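# Hang the power strip on two wall screws

## Task

Put the power strip's two keyhole slots over the two screws, with the narrow end of each slot pointing up, so the strip stays up by itself, level, with no gripper holding it.

## Robot and tools

ROBOT. Two arms, left_arm and right_arm, each with a two-finger gripper. Calibrated base positions in the scene frame: left_arm at (+0.029, +0.356, 0) m, right_arm at (-0.047, -0.313, 0) m, both turned only slightly about z. A two-camera stand is fixed to the floor behind the arms. Joint ranges (rad): waist -2.618 to 3.054, shoulder 0.000 to 3.142, elbow 0.000 to 3.142 (fully extended at 2.901), wrist pitch -1.571 to 1.571, wrist yaw -1.571 to 1.571, wrist roll -2.094 to 2.094.

FRAMES. The scene frame has its origin at table-top height, halfway between the nominal bases. +x points out over the table, +y toward the left_arm side, +z up. Arm names are not image sides. Every position, velocity, hand target and offset uses these axes. In the gripper's own frame the fingers point along +z and separate along y. end_effector_position is the spot between the finger pads, roughly 1 cm short of the tips. Reported hand poses can be off by a few cm, more at long reach.

execute_actions(actions, cameras). actions is a list of actions. Each action is a table of at most 15 rows, one row per 1/30 s step; a short table repeats its final row until 15 steps are done. Every row holds 14 numbers in [-1, 1], covering both arms even if one is idle: left dx, dy, dz, rx, ry, rz, opening, then right dx, dy, dz, rx, ry, rz, opening. dx..rz are offsets, not poses: they count from that arm's Hand target as it stood when the action began, never from the previous row, and each new action or call restarts from the current Hand target, so sending the same offset twice moves twice. Scale: 1.0 equals 0.6 m for dx, dy, dz and 180 degrees for rotation; rx, ry, rz form one rotation vector, turning about the Hand target's position. opening is absolute: +1 fully open (0.094 m), -1 closed. Six zeros re-request the current Hand target. cameras: list of names, ["all"], or []; default shows all only for an empty actions list. An empty list also returns scene number and other normally omitted lines.

move(target, speed, blend, opening_speed, grip_force, blocking, cameras). target is one 14-number row (same layout, scale and offset meaning as above) or a list of up to 15 such rows; every row in a list is an offset from the same starting Hand targets, not from the prior row. Each arm follows a straight line and the shorter rotation. speed: top path speed in m/s, 0.002 to 2.9, default 0.25 (rotation up to twice that in rad/s); one value or one per target. blend: corner rounding radius in m for lists; 0 stops at each waypoint. opening_speed: rate of the commanded opening per second on the -1..+1 scale, at least 0.2; use it for slow, gentle closing. grip_force: per-pad force cap in N, 10 to 50, one value or one per arm; it persists, and low values close slowly. blocking=false returns after about 0.5 s while motion continues. Paths last at least 0.5 s and are cut at 10 s. No collision avoidance. The result adds a move: line: done, off_target, moving, held or fault, plus limits such as paced (pose clipped) or held (steps withheld).

wait(seconds 0 to 10): lets time pass, arms keep last commands. stop(): brakes a running move. zoom_image(camera, region [x0, y0, x1, y1] in image pixels, width and height each at most 504): enlarges part of that camera's latest image. finished_scene(scene 1 or 2): ends the scene for good; the strip must stay hung without the robot.

CAMERAS: cam_head_left, cam_head_right, cam_high, cam_low, cam_left_wrist, cam_right_wrist, all 672x504. Calibration is given but may be slightly off.

RESULTS. Per arm: end_effector_position (m), end_effector_quat_wxyz, Hand target (the last commanded pose after clipping; next offsets start here), Tool commands, Joint positions (last value is measured finger gap in m), Joint velocities (may say within noise), joint torques (include gravity; first three wrap at ±28 N m), grip_measured (opening on the -1..+1 scale, reads up to ~2.5 mm wide when empty, slightly narrower than a squeezed part) and grip_effort_nm (motor effort, negative closing; not pad force). MOTOR HOT appears at 75 °C; OVER-TEMPERATURE FAULT at 90 °C folds that arm away for the rest of the scene.

CAUTIONS. Commanded orientation is clipped to within 40 degrees of the current one each step. Grippers often stop short of the target because of friction and weight; re-send or add the missing offset. A blocked arm keeps pushing until commanded back past its gripper. Faster moves and targets farther past contact hit harder. Never let the arms, grippers or wrist cameras meet; a gripper closing on the other arm's fingers counts as a press. Wrist camera cables touching things count as contact. Avoid paths near an arm's own base. Do not drop the strip, release it while moving, slam it onto the screws, or let anything leave the table. Holding loads or stretched poses heats motors. Loose objects may get nudged briefly. Time spent thinking also runs the clock.

Each tool is called after "Request:" as name(argument=value, ...), one argument or row to a line, values as JSON.

## Session

Request:
execute_actions(
  actions=[],
)

Scene clock: 0.00 s.
left_arm: end_effector_position=(+0.4169, +0.3799, +0.0954) grip_measured=+1.000 grip_effort_nm=n/a end_effector_quat_wxyz=(+0.564, -0.079, +0.818, +0.081) | right_arm: end_effector_position=(+0.3390, -0.3343, +0.1089) grip_measured=+1.000 grip_effort_nm=n/a end_effector_quat_wxyz=(+0.607, +0.027, +0.794, -0.005)
Joint positions: left_arm=[-0.085 1.504 0.363 0.766 -0.293 -0.066 0.094] | right_arm=[-0.037 1.498 0.295 0.937 -0.028 0.019 0.094]
Joint velocities: within noise
Joint torques (N m): no reading
Heat: left arm: 42 °C; right arm: 41 °C.
Hand target: left_arm +0.4203, +0.3800, +0.1038; +0.574, -0.081, +0.811, +0.080 | right_arm +0.3429, -0.3346, +0.1208; +0.621, +0.026, +0.783, -0.005
Tool commands: left_gripper/opening=+1.0 right_gripper/opening=+1.0

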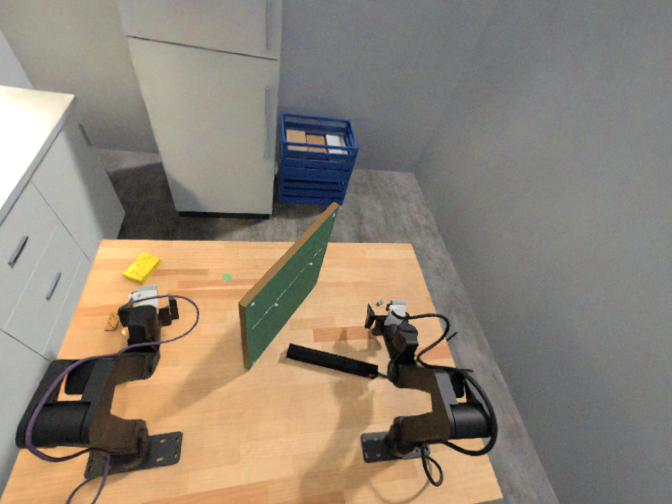

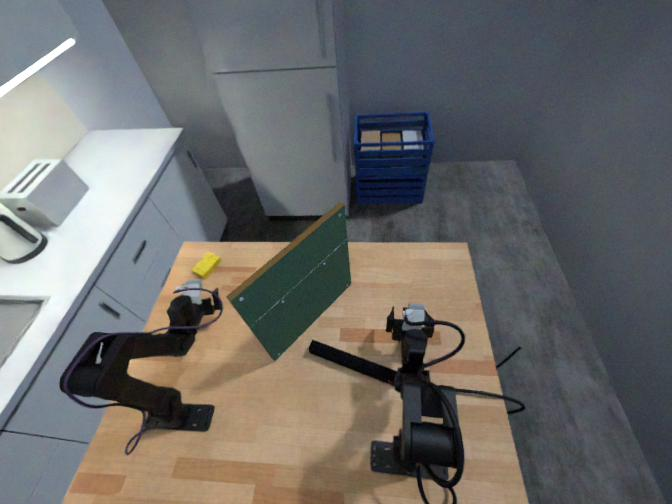

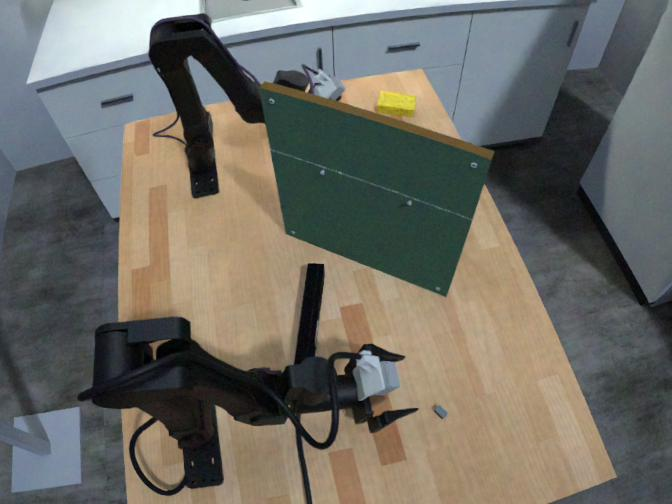

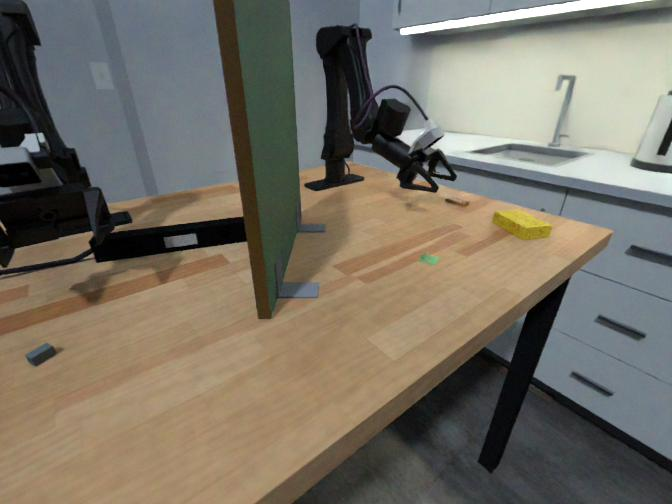

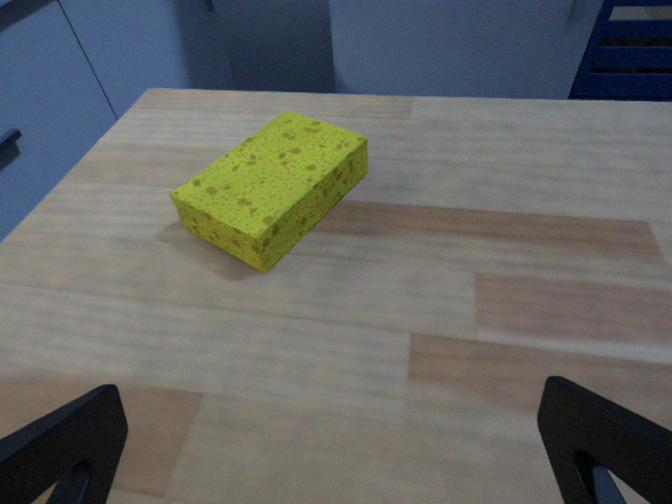

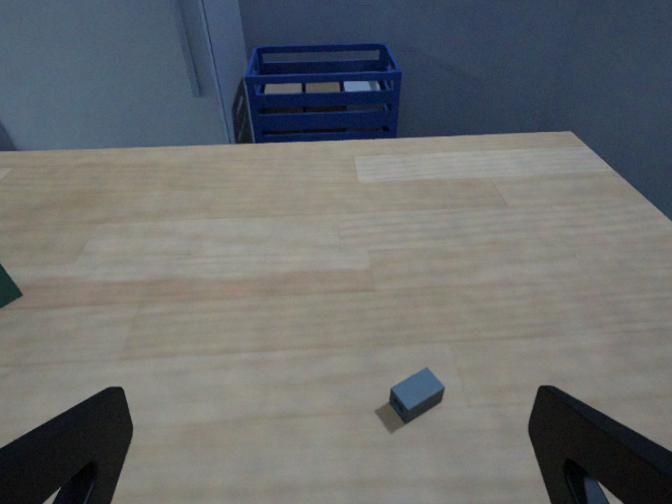

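Request:
zoom_image(
  camera="cam_head_left",
  region=[220, 190, 400, 400],
)

Request:
zoom_image(
  camera="cam_head_right",
  region=[210, 190, 420, 400],
)

Request:
zoom_image(
  camera="cam_high",
  region=[250, 70, 500, 320],
)

Request:
zoom_image(
  camera="cam_low",
  region=[60, 190, 280, 300],
)

Request:
zoom_image(
  camera="cam_high",
  region=[270, 250, 370, 380],
)

Scaled by 2.400.

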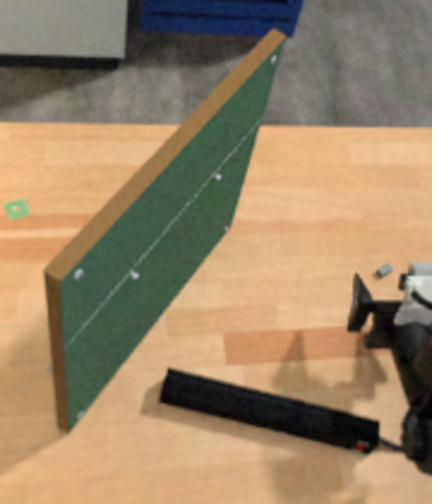

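Scaled by 2.400.

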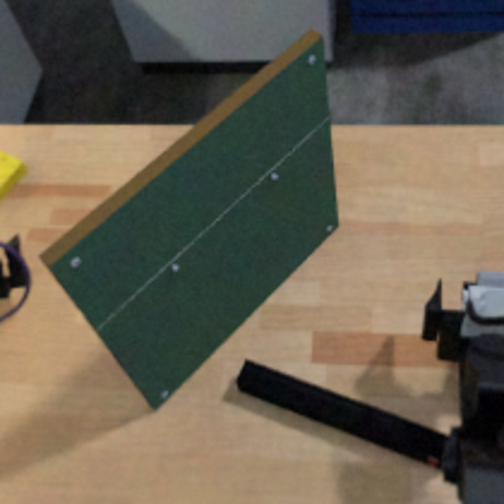

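Scaled by 2.016.

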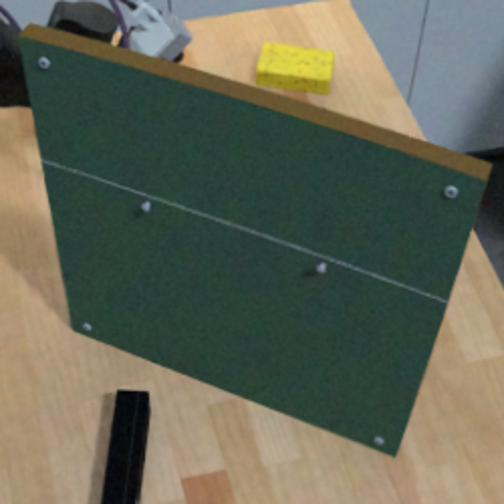

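Scaled by 2.291.

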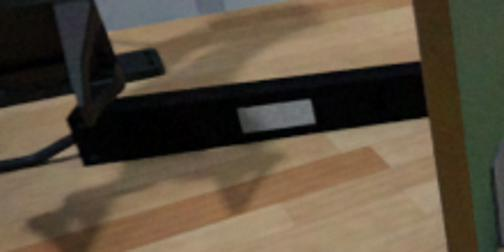

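Scaled by 3.877.

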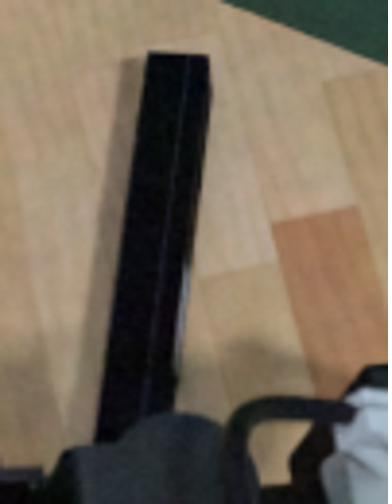

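Request:
move(
  target=[0,0,0,0,0,0,1,-0.238,0.2,0.2,0,0.33,0,1],
  cameras=["cam_right_wrist","cam_head_left","cam_high","cam_low"],
)

Request:
zoom_image(
  camera="cam_head_left",
  region=[270, 320, 400, 400],
)

Request:
zoom_image(
  camera="cam_low",
  region=[60, 190, 280, 300],
)

Scene clock: 59.13 s.
left_arm: end_effector_position=(+0.4169, +0.3799, +0.0954) grip_measured=+1.000 grip_effort_nm=-0.02 end_effector_quat_wxyz=(+0.564, -0.079, +0.818, +0.081) | right_arm: end_effector_position=(+0.1958, -0.2188, +0.2307) grip_measured=+1.000 grip_effort_nm=0.01 end_effector_quat_wxyz=(+0.139, +0.015, +0.990, -0.027)
Joint positions: left_arm=[-0.085 1.504 0.363 0.766 -0.293 -0.066 0.094] | right_arm=[0.526 1.383 1.526 -1.493 0.182 0.503 0.094]
Joint torques (N m): left_arm=[-0.02 -5.74 5.61 1.99 -0.07 -0.01] | right_arm=[0.28 -3.6 9.14 0.42 0.09 0.07]
Heat: left arm: 43 °C; right arm: 44 °C.
Hand target: left_arm +0.4203, +0.3800, +0.1038; +0.574, -0.081, +0.811, +0.080 | right_arm +0.2001, -0.2147, +0.2408; +0.152, +0.020, +0.988, -0.018
Off the commanded pose: left_arm 0.009 m, 1 deg | right_arm 0.012 m, 2 deg.
move: off_target (right_arm)
camera_calibration:
cam_right_wrist: T_world_to_cam=[[-0.0153937, -0.996084, 0.0870584, -0.23853], [-0.985905, 0.0296282, 0.164664, 0.200826], [-0.166599, -0.0832964, -0.9825, 0.335479], [0, 0, 0, 1]] pos_world=[0.250213, -0.215602, 0.317305]
Images, in order (width x height): cam_head_left 672x504, cam_high 672x504, cam_low 672x504, cam_right_wrist 672x504.

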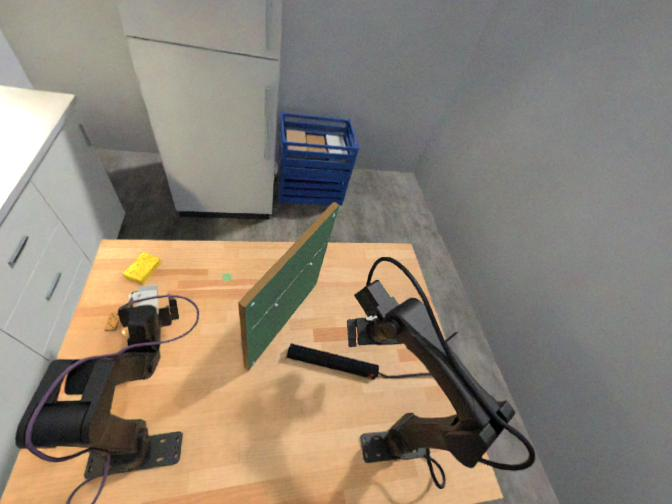

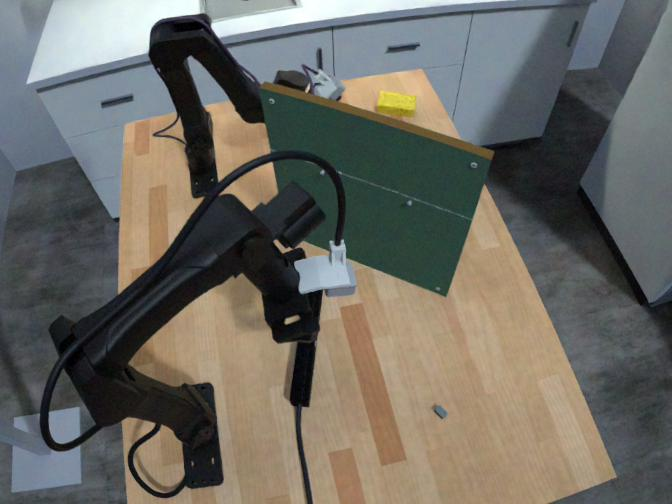

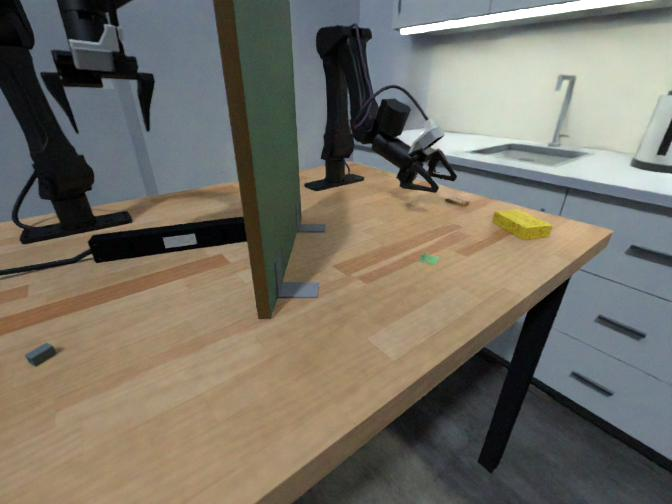

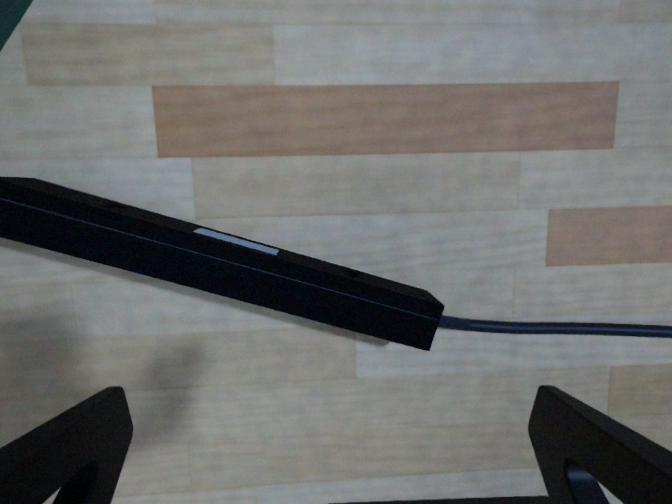

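Scaled by 3.877.

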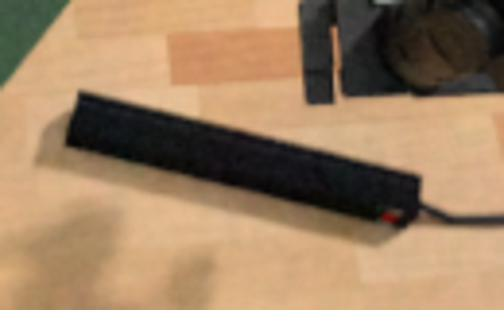

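Scaled by 2.291.

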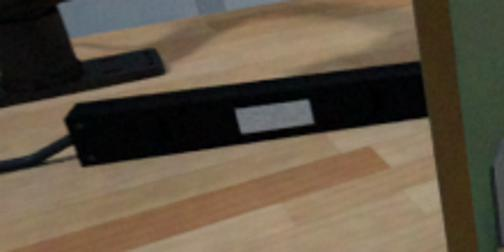

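Request:
zoom_image(
  camera="cam_right_wrist",
  region=[0, 150, 460, 370],
)

Request:
zoom_image(
  camera="cam_right_wrist",
  region=[300, 230, 460, 360],
)

Request:
zoom_image(
  camera="cam_right_wrist",
  region=[60, 170, 220, 270],
)

Scaled by 1.096.

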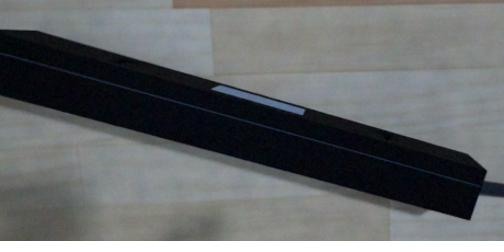

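Scaled by 3.150.

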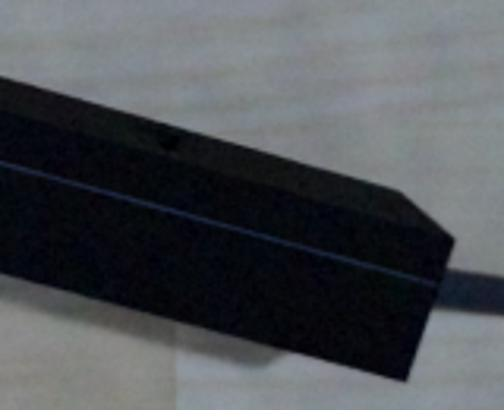

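Scaled by 3.150.

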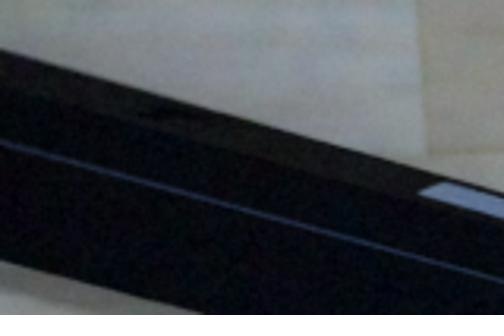

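Request:
zoom_image(
  camera="cam_low",
  region=[100, 215, 170, 265],
)

Request:
zoom_image(
  camera="cam_low",
  region=[190, 215, 250, 260],
)

Scaled by 7.200.

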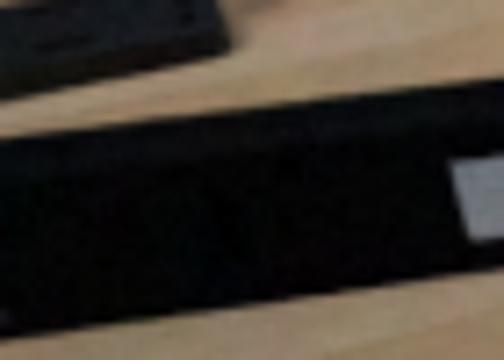

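Scaled by 8.400.

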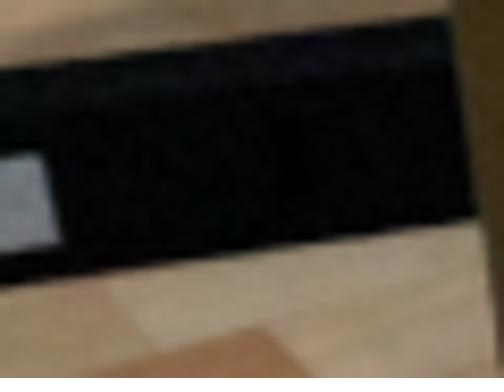

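Request:
move(
  target=[
    [0,0,0,0,0,0,1,-0.142,0.15,-0.05,0,0,0,-1],
    [0,0,0,0,0,0,1,-0.142,0.15,-0.31,0,0,0,-1],
  ],
  cameras=["cam_right_wrist","cam_head_left","cam_high","cam_head_right"],
  speed=0.2,
)

Request:
zoom_image(
  camera="cam_head_left",
  region=[230, 300, 430, 420],
)

Scene clock: 104.30 s.
left_arm: end_effector_position=(+0.4169, +0.3799, +0.0954) grip_measured=+1.000 grip_effort_nm=-0.02 end_effector_quat_wxyz=(+0.564, -0.079, +0.818, +0.081) | right_arm: end_effector_position=(+0.1121, -0.1236, +0.0580) grip_measured=-0.972 grip_effort_nm=-1.02 end_effector_quat_wxyz=(+0.142, +0.017, +0.990, -0.013)
Joint positions: left_arm=[-0.085 1.504 0.363 0.766 -0.293 -0.066 0.094] | right_arm=[1.092 1.402 0.847 -0.9 0.263 1.077 0.001]
Joint torques (N m): left_arm=[0.01 -5.74 5.63 1.99 -0.08 -0.02] | right_arm=[0.31 -3.71 5.08 0.4 0.33 0.09]
Heat: left arm: 43 °C; right arm: 42 °C.
Hand target: left_arm +0.4203, +0.3800, +0.1038; +0.574, -0.081, +0.811, +0.080 | right_arm +0.1149, -0.1246, +0.0549; +0.152, +0.020, +0.988, -0.017
Off the commanded pose: left_arm 0.009 m, 1 deg | right_arm 0.004 m, 1 deg.
move: done
camera_calibration:
cam_right_wrist: T_world_to_cam=[[-0.0148322, -0.998161, 0.0587751, -0.128685], [-0.986944, 0.0240433, 0.159261, 0.143687], [-0.160381, -0.0556455, -0.985485, 0.16259], [0, 0, 0, 1]] pos_world=[0.165979, -0.122856, 0.14491]
Images, in order (width x height): cam_head_left 672x504, cam_head_right 672x504, cam_high 672x504, cam_right_wrist 672x504.

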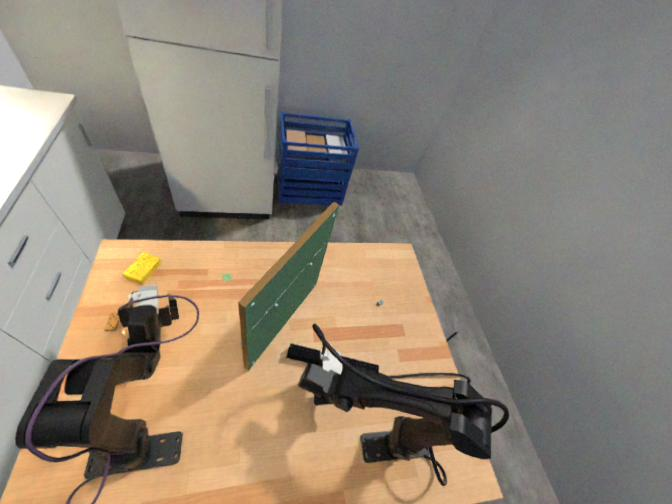

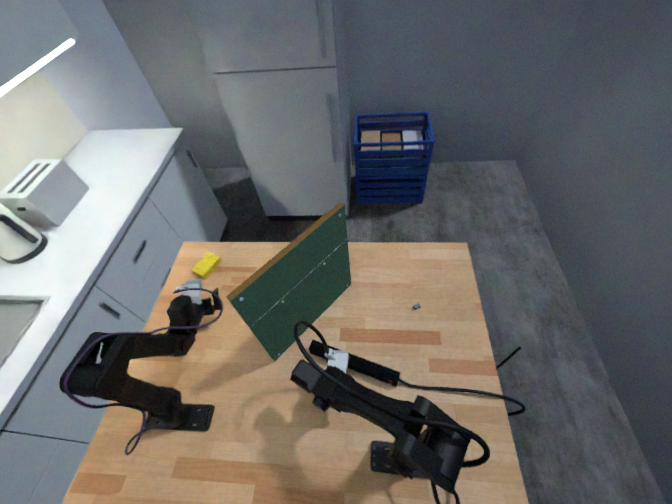

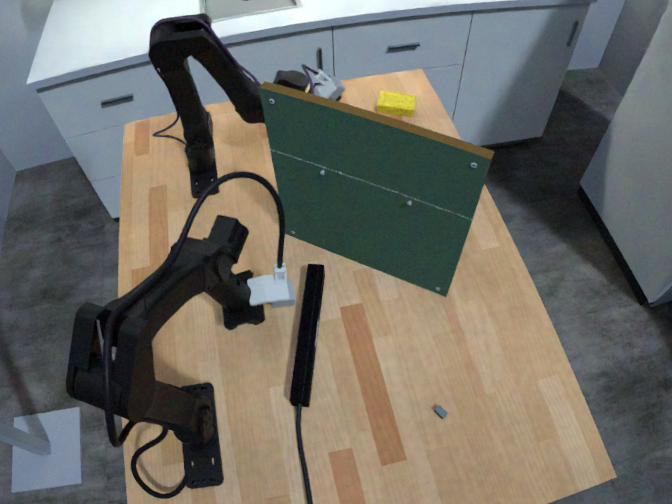

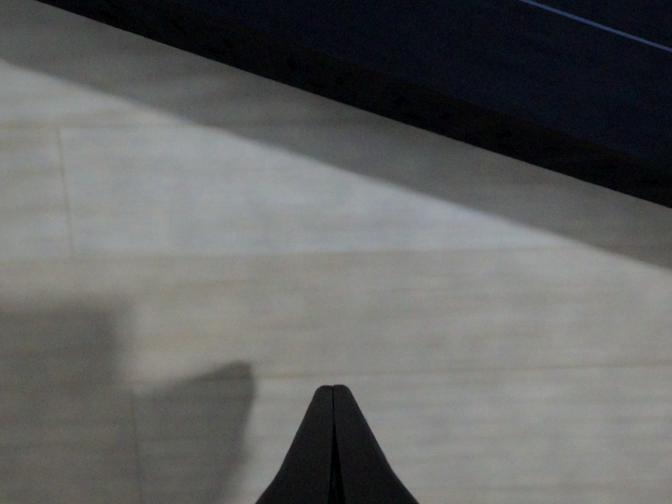

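Scaled by 2.520.

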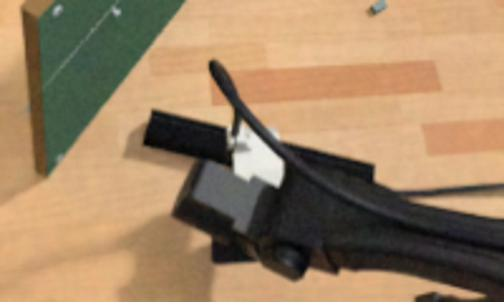

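Request:
move(
  target=[0,0,0,0,0,0,1,0.155,-0.053,-0.005,0,0,0,-1],
  cameras=["cam_right_wrist","cam_head_left","cam_high"],
  speed=0.06,
)

Scene clock: 110.13 s.
left_arm: end_effector_position=(+0.4169, +0.3799, +0.0954) grip_measured=+1.000 grip_effort_nm=-0.02 end_effector_quat_wxyz=(+0.564, -0.079, +0.818, +0.081) | right_arm: end_effector_position=(+0.1919, -0.1670, +0.0425) grip_measured=-0.972 grip_effort_nm=-1.03 end_effector_quat_wxyz=(+0.130, +0.018, +0.991, -0.034)
Joint positions: left_arm=[-0.085 1.504 0.363 0.766 -0.293 -0.066 0.094] | right_arm=[0.719 1.518 0.885 -0.78 0.22 0.705 0.001]
Joint torques (N m): left_arm=[-0.06 -5.72 5.64 1.99 -0.07 -0.01] | right_arm=[-0.43 -4.52 9.03 0.53 0.11 -0.09]
Heat: left arm: 43 °C; right arm: 41 °C.
Hand target: left_arm +0.4203, +0.3800, +0.1038; +0.574, -0.081, +0.811, +0.080 | right_arm +0.2079, -0.1564, +0.0519; +0.152, +0.020, +0.988, -0.018
Off the commanded pose: left_arm 0.009 m, 1 deg | right_arm 0.021 m, 3 deg.
move: off_target (right_arm)
camera_calibration:
cam_right_wrist: T_world_to_cam=[[-0.021921, -0.994849, 0.0989722, -0.169652], [-0.982487, 0.0397587, 0.182039, 0.226746], [-0.185037, -0.0932484, -0.978298, 0.155946], [0, 0, 0, 1]] pos_world=[0.247912, -0.163251, 0.128076]
Images, in order (width x height): cam_head_left 672x504, cam_high 672x504, cam_right_wrist 672x504.

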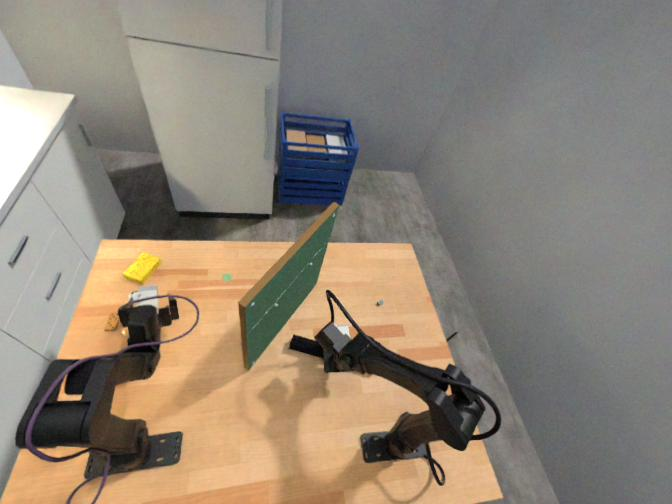

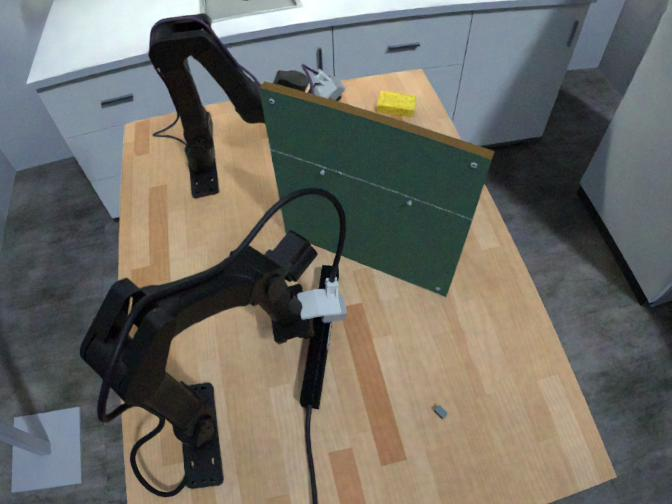

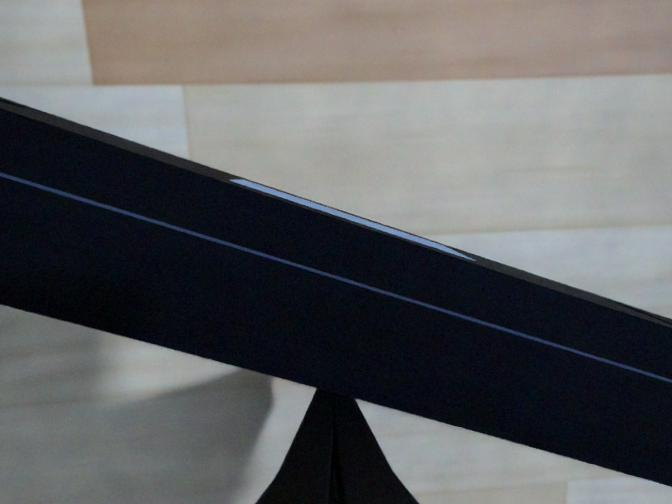

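Request:
move(
  target=[
    [0,0,0,0,0,0,1,-0.08,0.01,0.0,0,0,0,-1],
    [0,0,0,0,0,0,1,-0.08,0.01,0.022,0,0,0,-1],
    [0,0,0,0,0,0,1,0.065,-0.035,0.022,0,0,0,-1],
  ],
  cameras=["cam_right_wrist","cam_head_left","cam_high"],
  speed=[0.1,0.1,0.12],
)

Scene clock: 122.67 s.
left_arm: end_effector_position=(+0.4169, +0.3799, +0.0954) grip_measured=+1.000 grip_effort_nm=-0.02 end_effector_quat_wxyz=(+0.564, -0.079, +0.818, +0.081) | right_arm: end_effector_position=(+0.2316, -0.1858, +0.0556) grip_measured=-0.972 grip_effort_nm=-1.02 end_effector_quat_wxyz=(+0.131, +0.020, +0.991, -0.030)
Joint positions: left_arm=[-0.085 1.504 0.363 0.766 -0.293 -0.066 0.094] | right_arm=[0.57 1.569 0.988 -0.797 0.19 0.56 0.001]
Joint torques (N m): left_arm=[-0.01 -5.72 5.63 2 -0.08 -0.02] | right_arm=[-0.32 -5 9.11 0.57 0.11 -0.08]
Heat: left arm: 43 °C; right arm: 41 °C.
Hand target: left_arm +0.4203, +0.3800, +0.1038; +0.574, -0.081, +0.811, +0.080 | right_arm +0.2469, -0.1775, +0.0650; +0.152, +0.020, +0.988, -0.017
Off the commanded pose: left_arm 0.009 m, 1 deg | right_arm 0.020 m, 3 deg.
move: off_target (right_arm)
camera_calibration:
cam_right_wrist: T_world_to_cam=[[-0.0255271, -0.995399, 0.0923556, -0.187664], [-0.982704, 0.041937, 0.180373, 0.264613], [-0.183416, -0.0861538, -0.979253, 0.175313], [0, 0, 0, 1]] pos_world=[0.287401, -0.182794, 0.141279]
Images, in order (width x height): cam_head_left 672x504, cam_high 672x504, cam_right_wrist 672x504.

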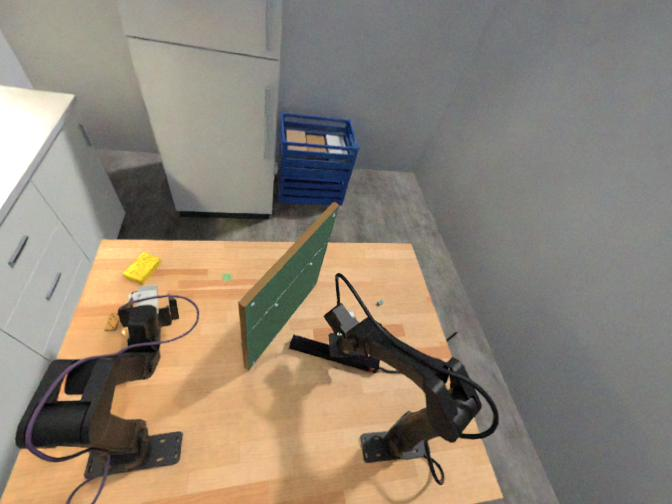

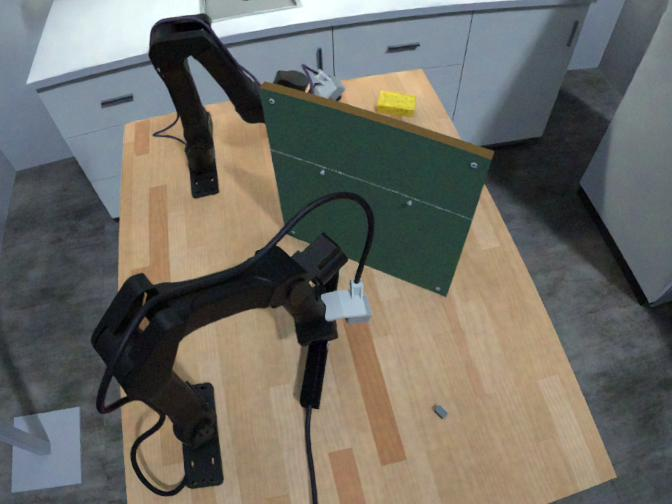

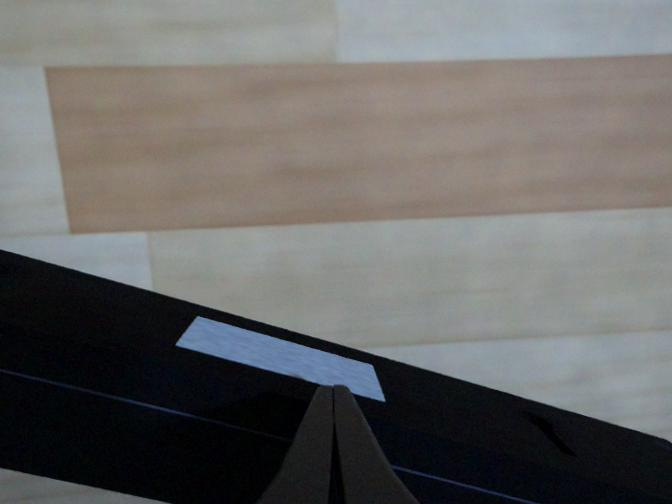

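Request:
zoom_image(
  camera="cam_right_wrist",
  region=[480, 380, 640, 500],
)

Request:
zoom_image(
  camera="cam_right_wrist",
  region=[0, 230, 220, 395],
)

Scaled by 3.150.

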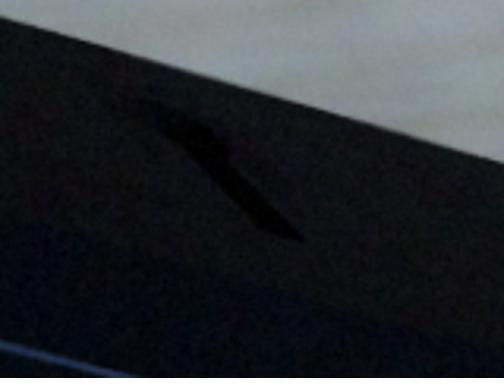

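Scaled by 2.291.

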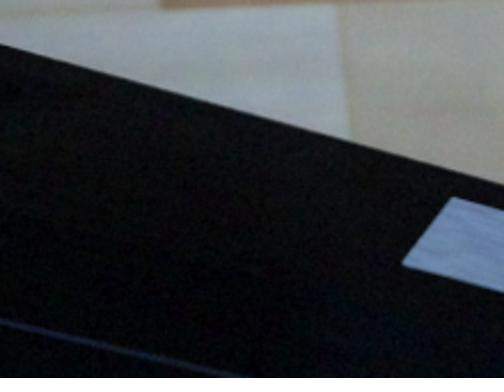

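Request:
move(
  target=[
    [0,0,0,0,0,0,1,0,0,0.12,0,0,0,-1],
    [0,0,0,0,0,0,1,-0.0415,0.014,0.12,-0.054,0.091,0.42,1],
  ],
  cameras=["cam_right_wrist","cam_head_left","cam_high"],
  speed=[0.25,0.5],
)

Scene clock: 166.73 s.
left_arm: end_effector_position=(+0.4169, +0.3799, +0.0954) grip_measured=+1.000 grip_effort_nm=-0.02 end_effector_quat_wxyz=(+0.564, -0.079, +0.818, +0.081) | right_arm: end_effector_position=(+0.2165, -0.1755, +0.1300) grip_measured=+0.997 grip_effort_nm=0.15 end_effector_quat_wxyz=(-0.012, -0.597, +0.802, -0.008)
Joint positions: left_arm=[-0.085 1.504 0.363 0.766 -0.293 -0.066 0.094] | right_arm=[0.523 1.687 1.445 -1.35 0.02 -0.79 0.094]
Joint torques (N m): left_arm=[-0.01 -5.72 5.63 2 -0.07 -0.02] | right_arm=[-0.01 -5.98 9.18 -0.05 -0.15 -0.13]
Heat: left arm: 42 °C; right arm: 43 °C.
Hand target: left_arm +0.4203, +0.3800, +0.1038; +0.574, -0.081, +0.811, +0.080 | right_arm +0.2220, -0.1690, +0.1371; +0.000, -0.601, +0.799, -0.001
Off the commanded pose: left_arm 0.009 m, 1 deg | right_arm 0.011 m, 2 deg.
move: off_target (right_arm); target 2's new opening was sent with right_arm's hand 0.011 m and 2 deg from that target
camera_calibration:
cam_right_wrist: T_world_to_cam=[[0.966418, -0.255365, 0.0287154, -0.26133], [-0.239985, -0.856918, 0.456179, -0.118488], [-0.0918853, -0.44775, -0.889425, 0.151321], [0, 0, 0, 1]] pos_world=[0.238023, -0.100515, 0.196145]
Images, in order (width x height): cam_head_left 672x504, cam_high 672x504, cam_right_wrist 672x504.

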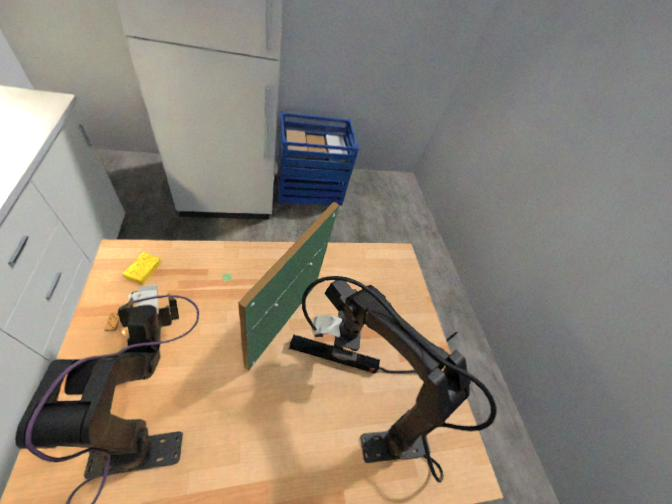

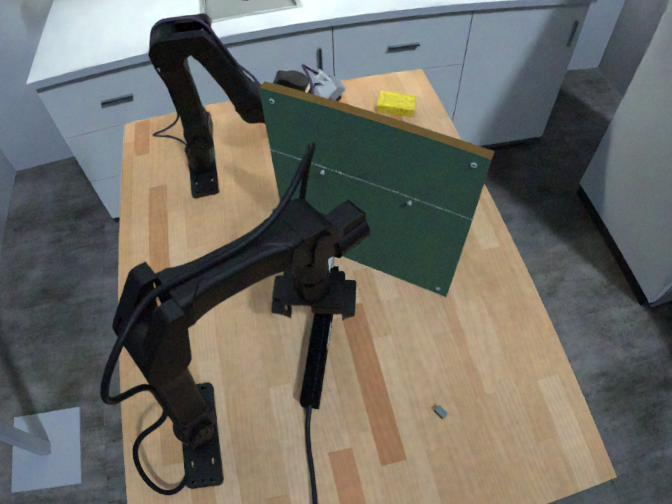

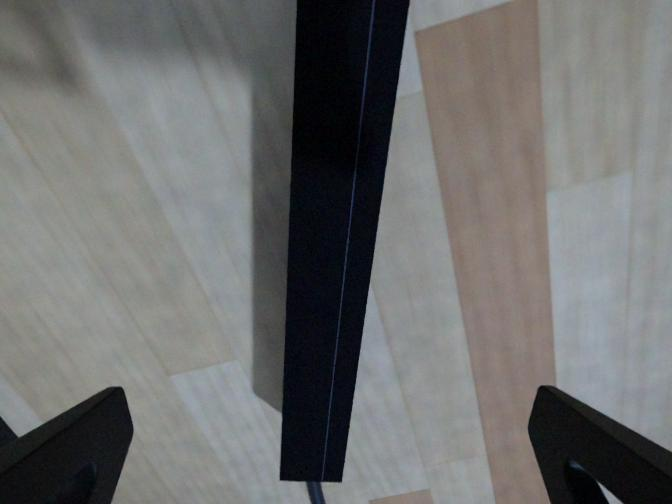

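Request:
move(
  target=[
    [0,0,0,0,0,0,1,0,0,-0.172,0,0,0,1],
    [0,0,0,0,0,0,1,0,0,-0.172,0,0,0,-0.6],
  ],
  cameras=["cam_right_wrist","cam_low","cam_high"],
  speed=0.15,
  opening_speed=1.0,
)

Scene clock: 178.20 s.
left_arm: end_effector_position=(+0.4169, +0.3799, +0.0954) grip_measured=+1.000 grip_effort_nm=-0.02 end_effector_quat_wxyz=(+0.564, -0.079, +0.818, +0.081) | right_arm: end_effector_position=(+0.2223, -0.1720, +0.0371) grip_measured=-0.254 grip_effort_nm=-1.03 end_effector_quat_wxyz=(-0.003, -0.597, +0.802, -0.008)
Joint positions: left_arm=[-0.085 1.504 0.363 0.766 -0.293 -0.066 0.094] | right_arm=[0.523 1.761 1.155 -0.969 0.018 -0.791 0.035]
Joint torques (N m): left_arm=[-0.02 -5.75 5.64 2 -0.07 -0.02] | right_arm=[-0.18 -6.42 5 0.22 -0.12 -0.08]
Heat: left arm: 42 °C; right arm: 43 °C.
Hand target: left_arm +0.4203, +0.3800, +0.1038; +0.574, -0.081, +0.811, +0.080 | right_arm +0.2219, -0.1690, +0.0338; -0.001, -0.601, +0.799, -0.001
Off the commanded pose: left_arm 0.009 m, 1 deg | right_arm 0.004 m, 1 deg.
move: done
camera_calibration:
cam_right_wrist: T_world_to_cam=[[0.966253, -0.254602, 0.0391472, -0.263582], [-0.244987, -0.861329, 0.445076, -0.0709481], [-0.0795987, -0.439647, -0.894637, 0.0697398], [0, 0, 0, 1]] pos_world=[0.242857, -0.0975572, 0.104288]
Images, in order (width x height): cam_high 672x504, cam_low 672x504, cam_right_wrist 672x504.

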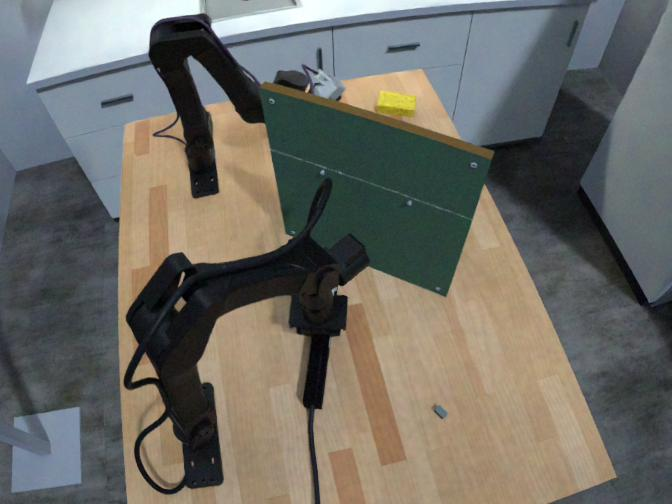

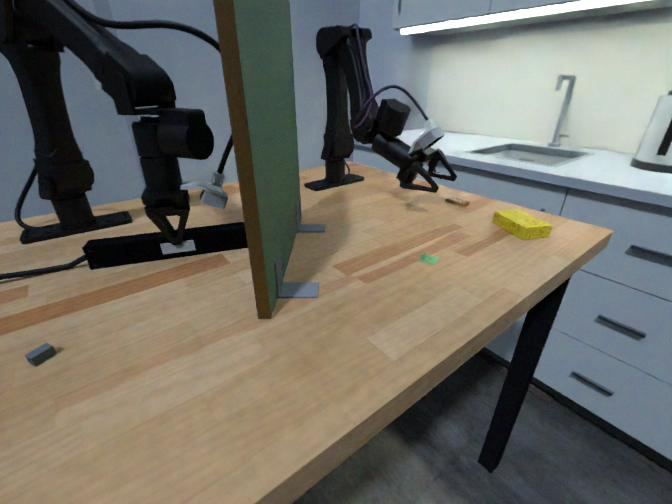

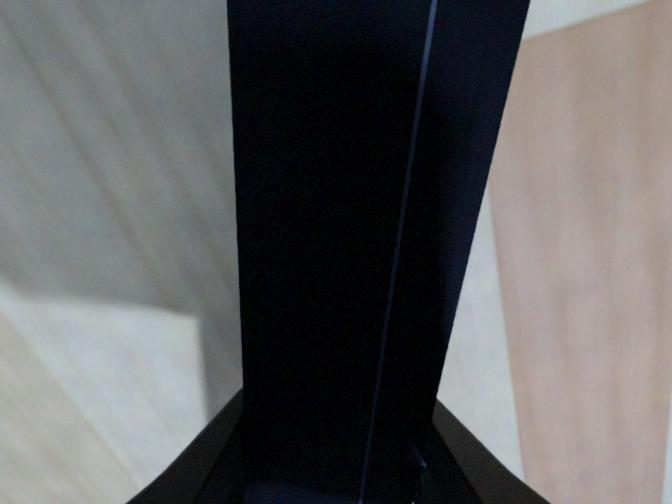

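Request:
move(
  target=[
    [0,0,0,0,0,0,1,0,0,0.1,0,0,0,-0.6],
    [0,0,0,0,0,0,1,0.005,-0.043,0.177,0,0,-0.256,-0.6],
    [0,0,0,0,0,0,1,0.005,-0.043,0.177,0.215,0.2655,-0.231,-0.6],
  ],
  cameras=["cam_right_wrist","cam_head_left","cam_low","cam_high"],
  speed=[0.15,0.4,0.4],
)

Scene clock: 215.80 s.
left_arm: end_effector_position=(+0.4169, +0.3799, +0.0954) grip_measured=+1.000 grip_effort_nm=-0.02 end_effector_quat_wxyz=(+0.564, -0.079, +0.818, +0.081) | right_arm: end_effector_position=(+0.2312, -0.2071, +0.1272) grip_measured=-0.255 grip_effort_nm=-1.02 end_effector_quat_wxyz=(-0.042, -0.221, +0.883, +0.413)
Joint positions: left_arm=[-0.085 1.504 0.363 0.766 -0.293 -0.066 0.094] | right_arm=[-0.037 1.917 1.446 -1.535 -0.762 -0.738 0.035]
Joint torques (N m): left_arm=[0.02 -5.74 5.65 2 -0.09 -0.01] | right_arm=[0.05 -7.61 4.4 -1.12 -1.14 0.16]
Heat: left arm: 42 °C; right arm: 40 °C.
Hand target: left_arm +0.4203, +0.3800, +0.1038; +0.574, -0.081, +0.811, +0.080 | right_arm +0.2249, -0.1948, +0.1400; -0.122, -0.210, +0.841, +0.484
Off the commanded pose: left_arm 0.009 m, 1 deg | right_arm 0.019 m, 13 deg.
joint sent to its limit (right arm) — joint 4 (wrist pitch), lower limit. The joint targets are off in orientation, not in position.
move: off_target (right_arm)
camera_calibration:
cam_right_wrist: T_world_to_cam=[[0.391213, -0.569006, -0.723315, -0.119821], [-0.695395, -0.69758, 0.172649, 0.0336412], [-0.602808, 0.435447, -0.668586, 0.408991], [0, 0, 0, 1]] pos_world=[0.316813, -0.222805, 0.18097]
Images, in order (width x height): cam_head_left 672x504, cam_high 672x504, cam_low 672x504, cam_right_wrist 672x504.

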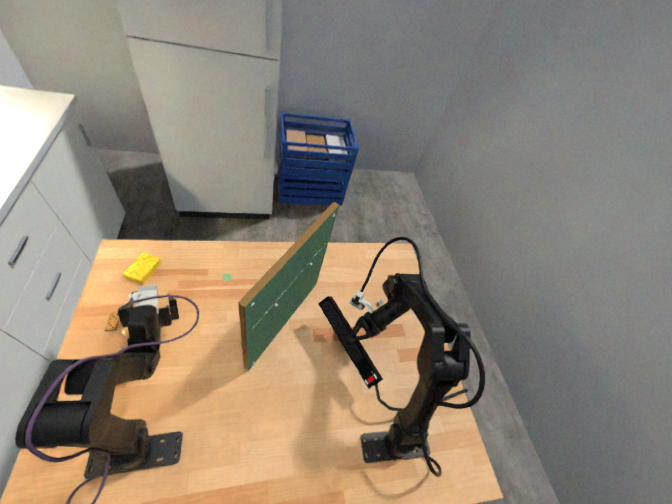

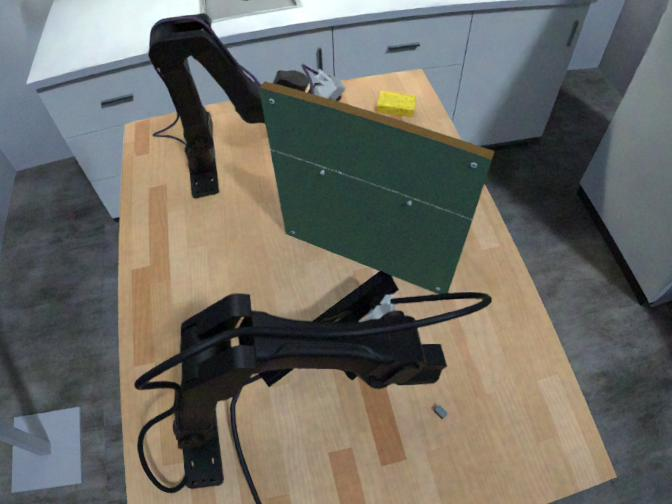

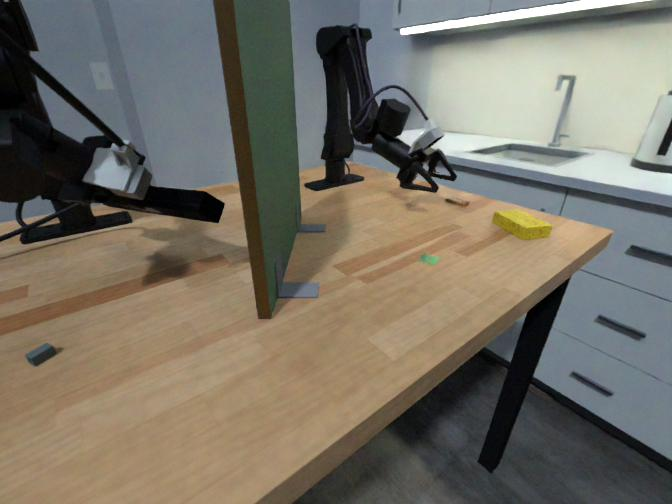

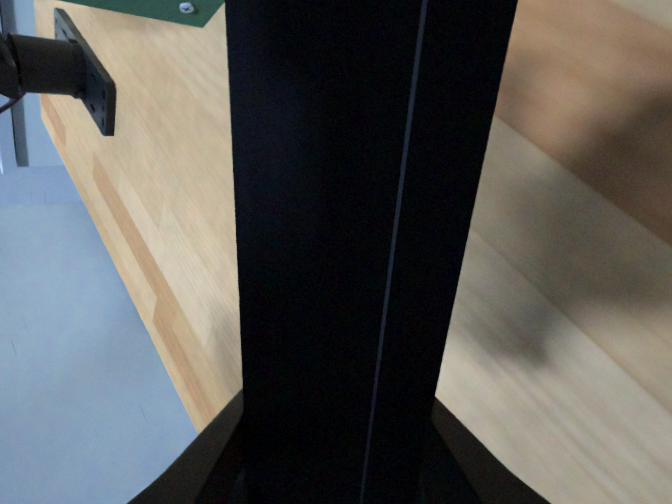

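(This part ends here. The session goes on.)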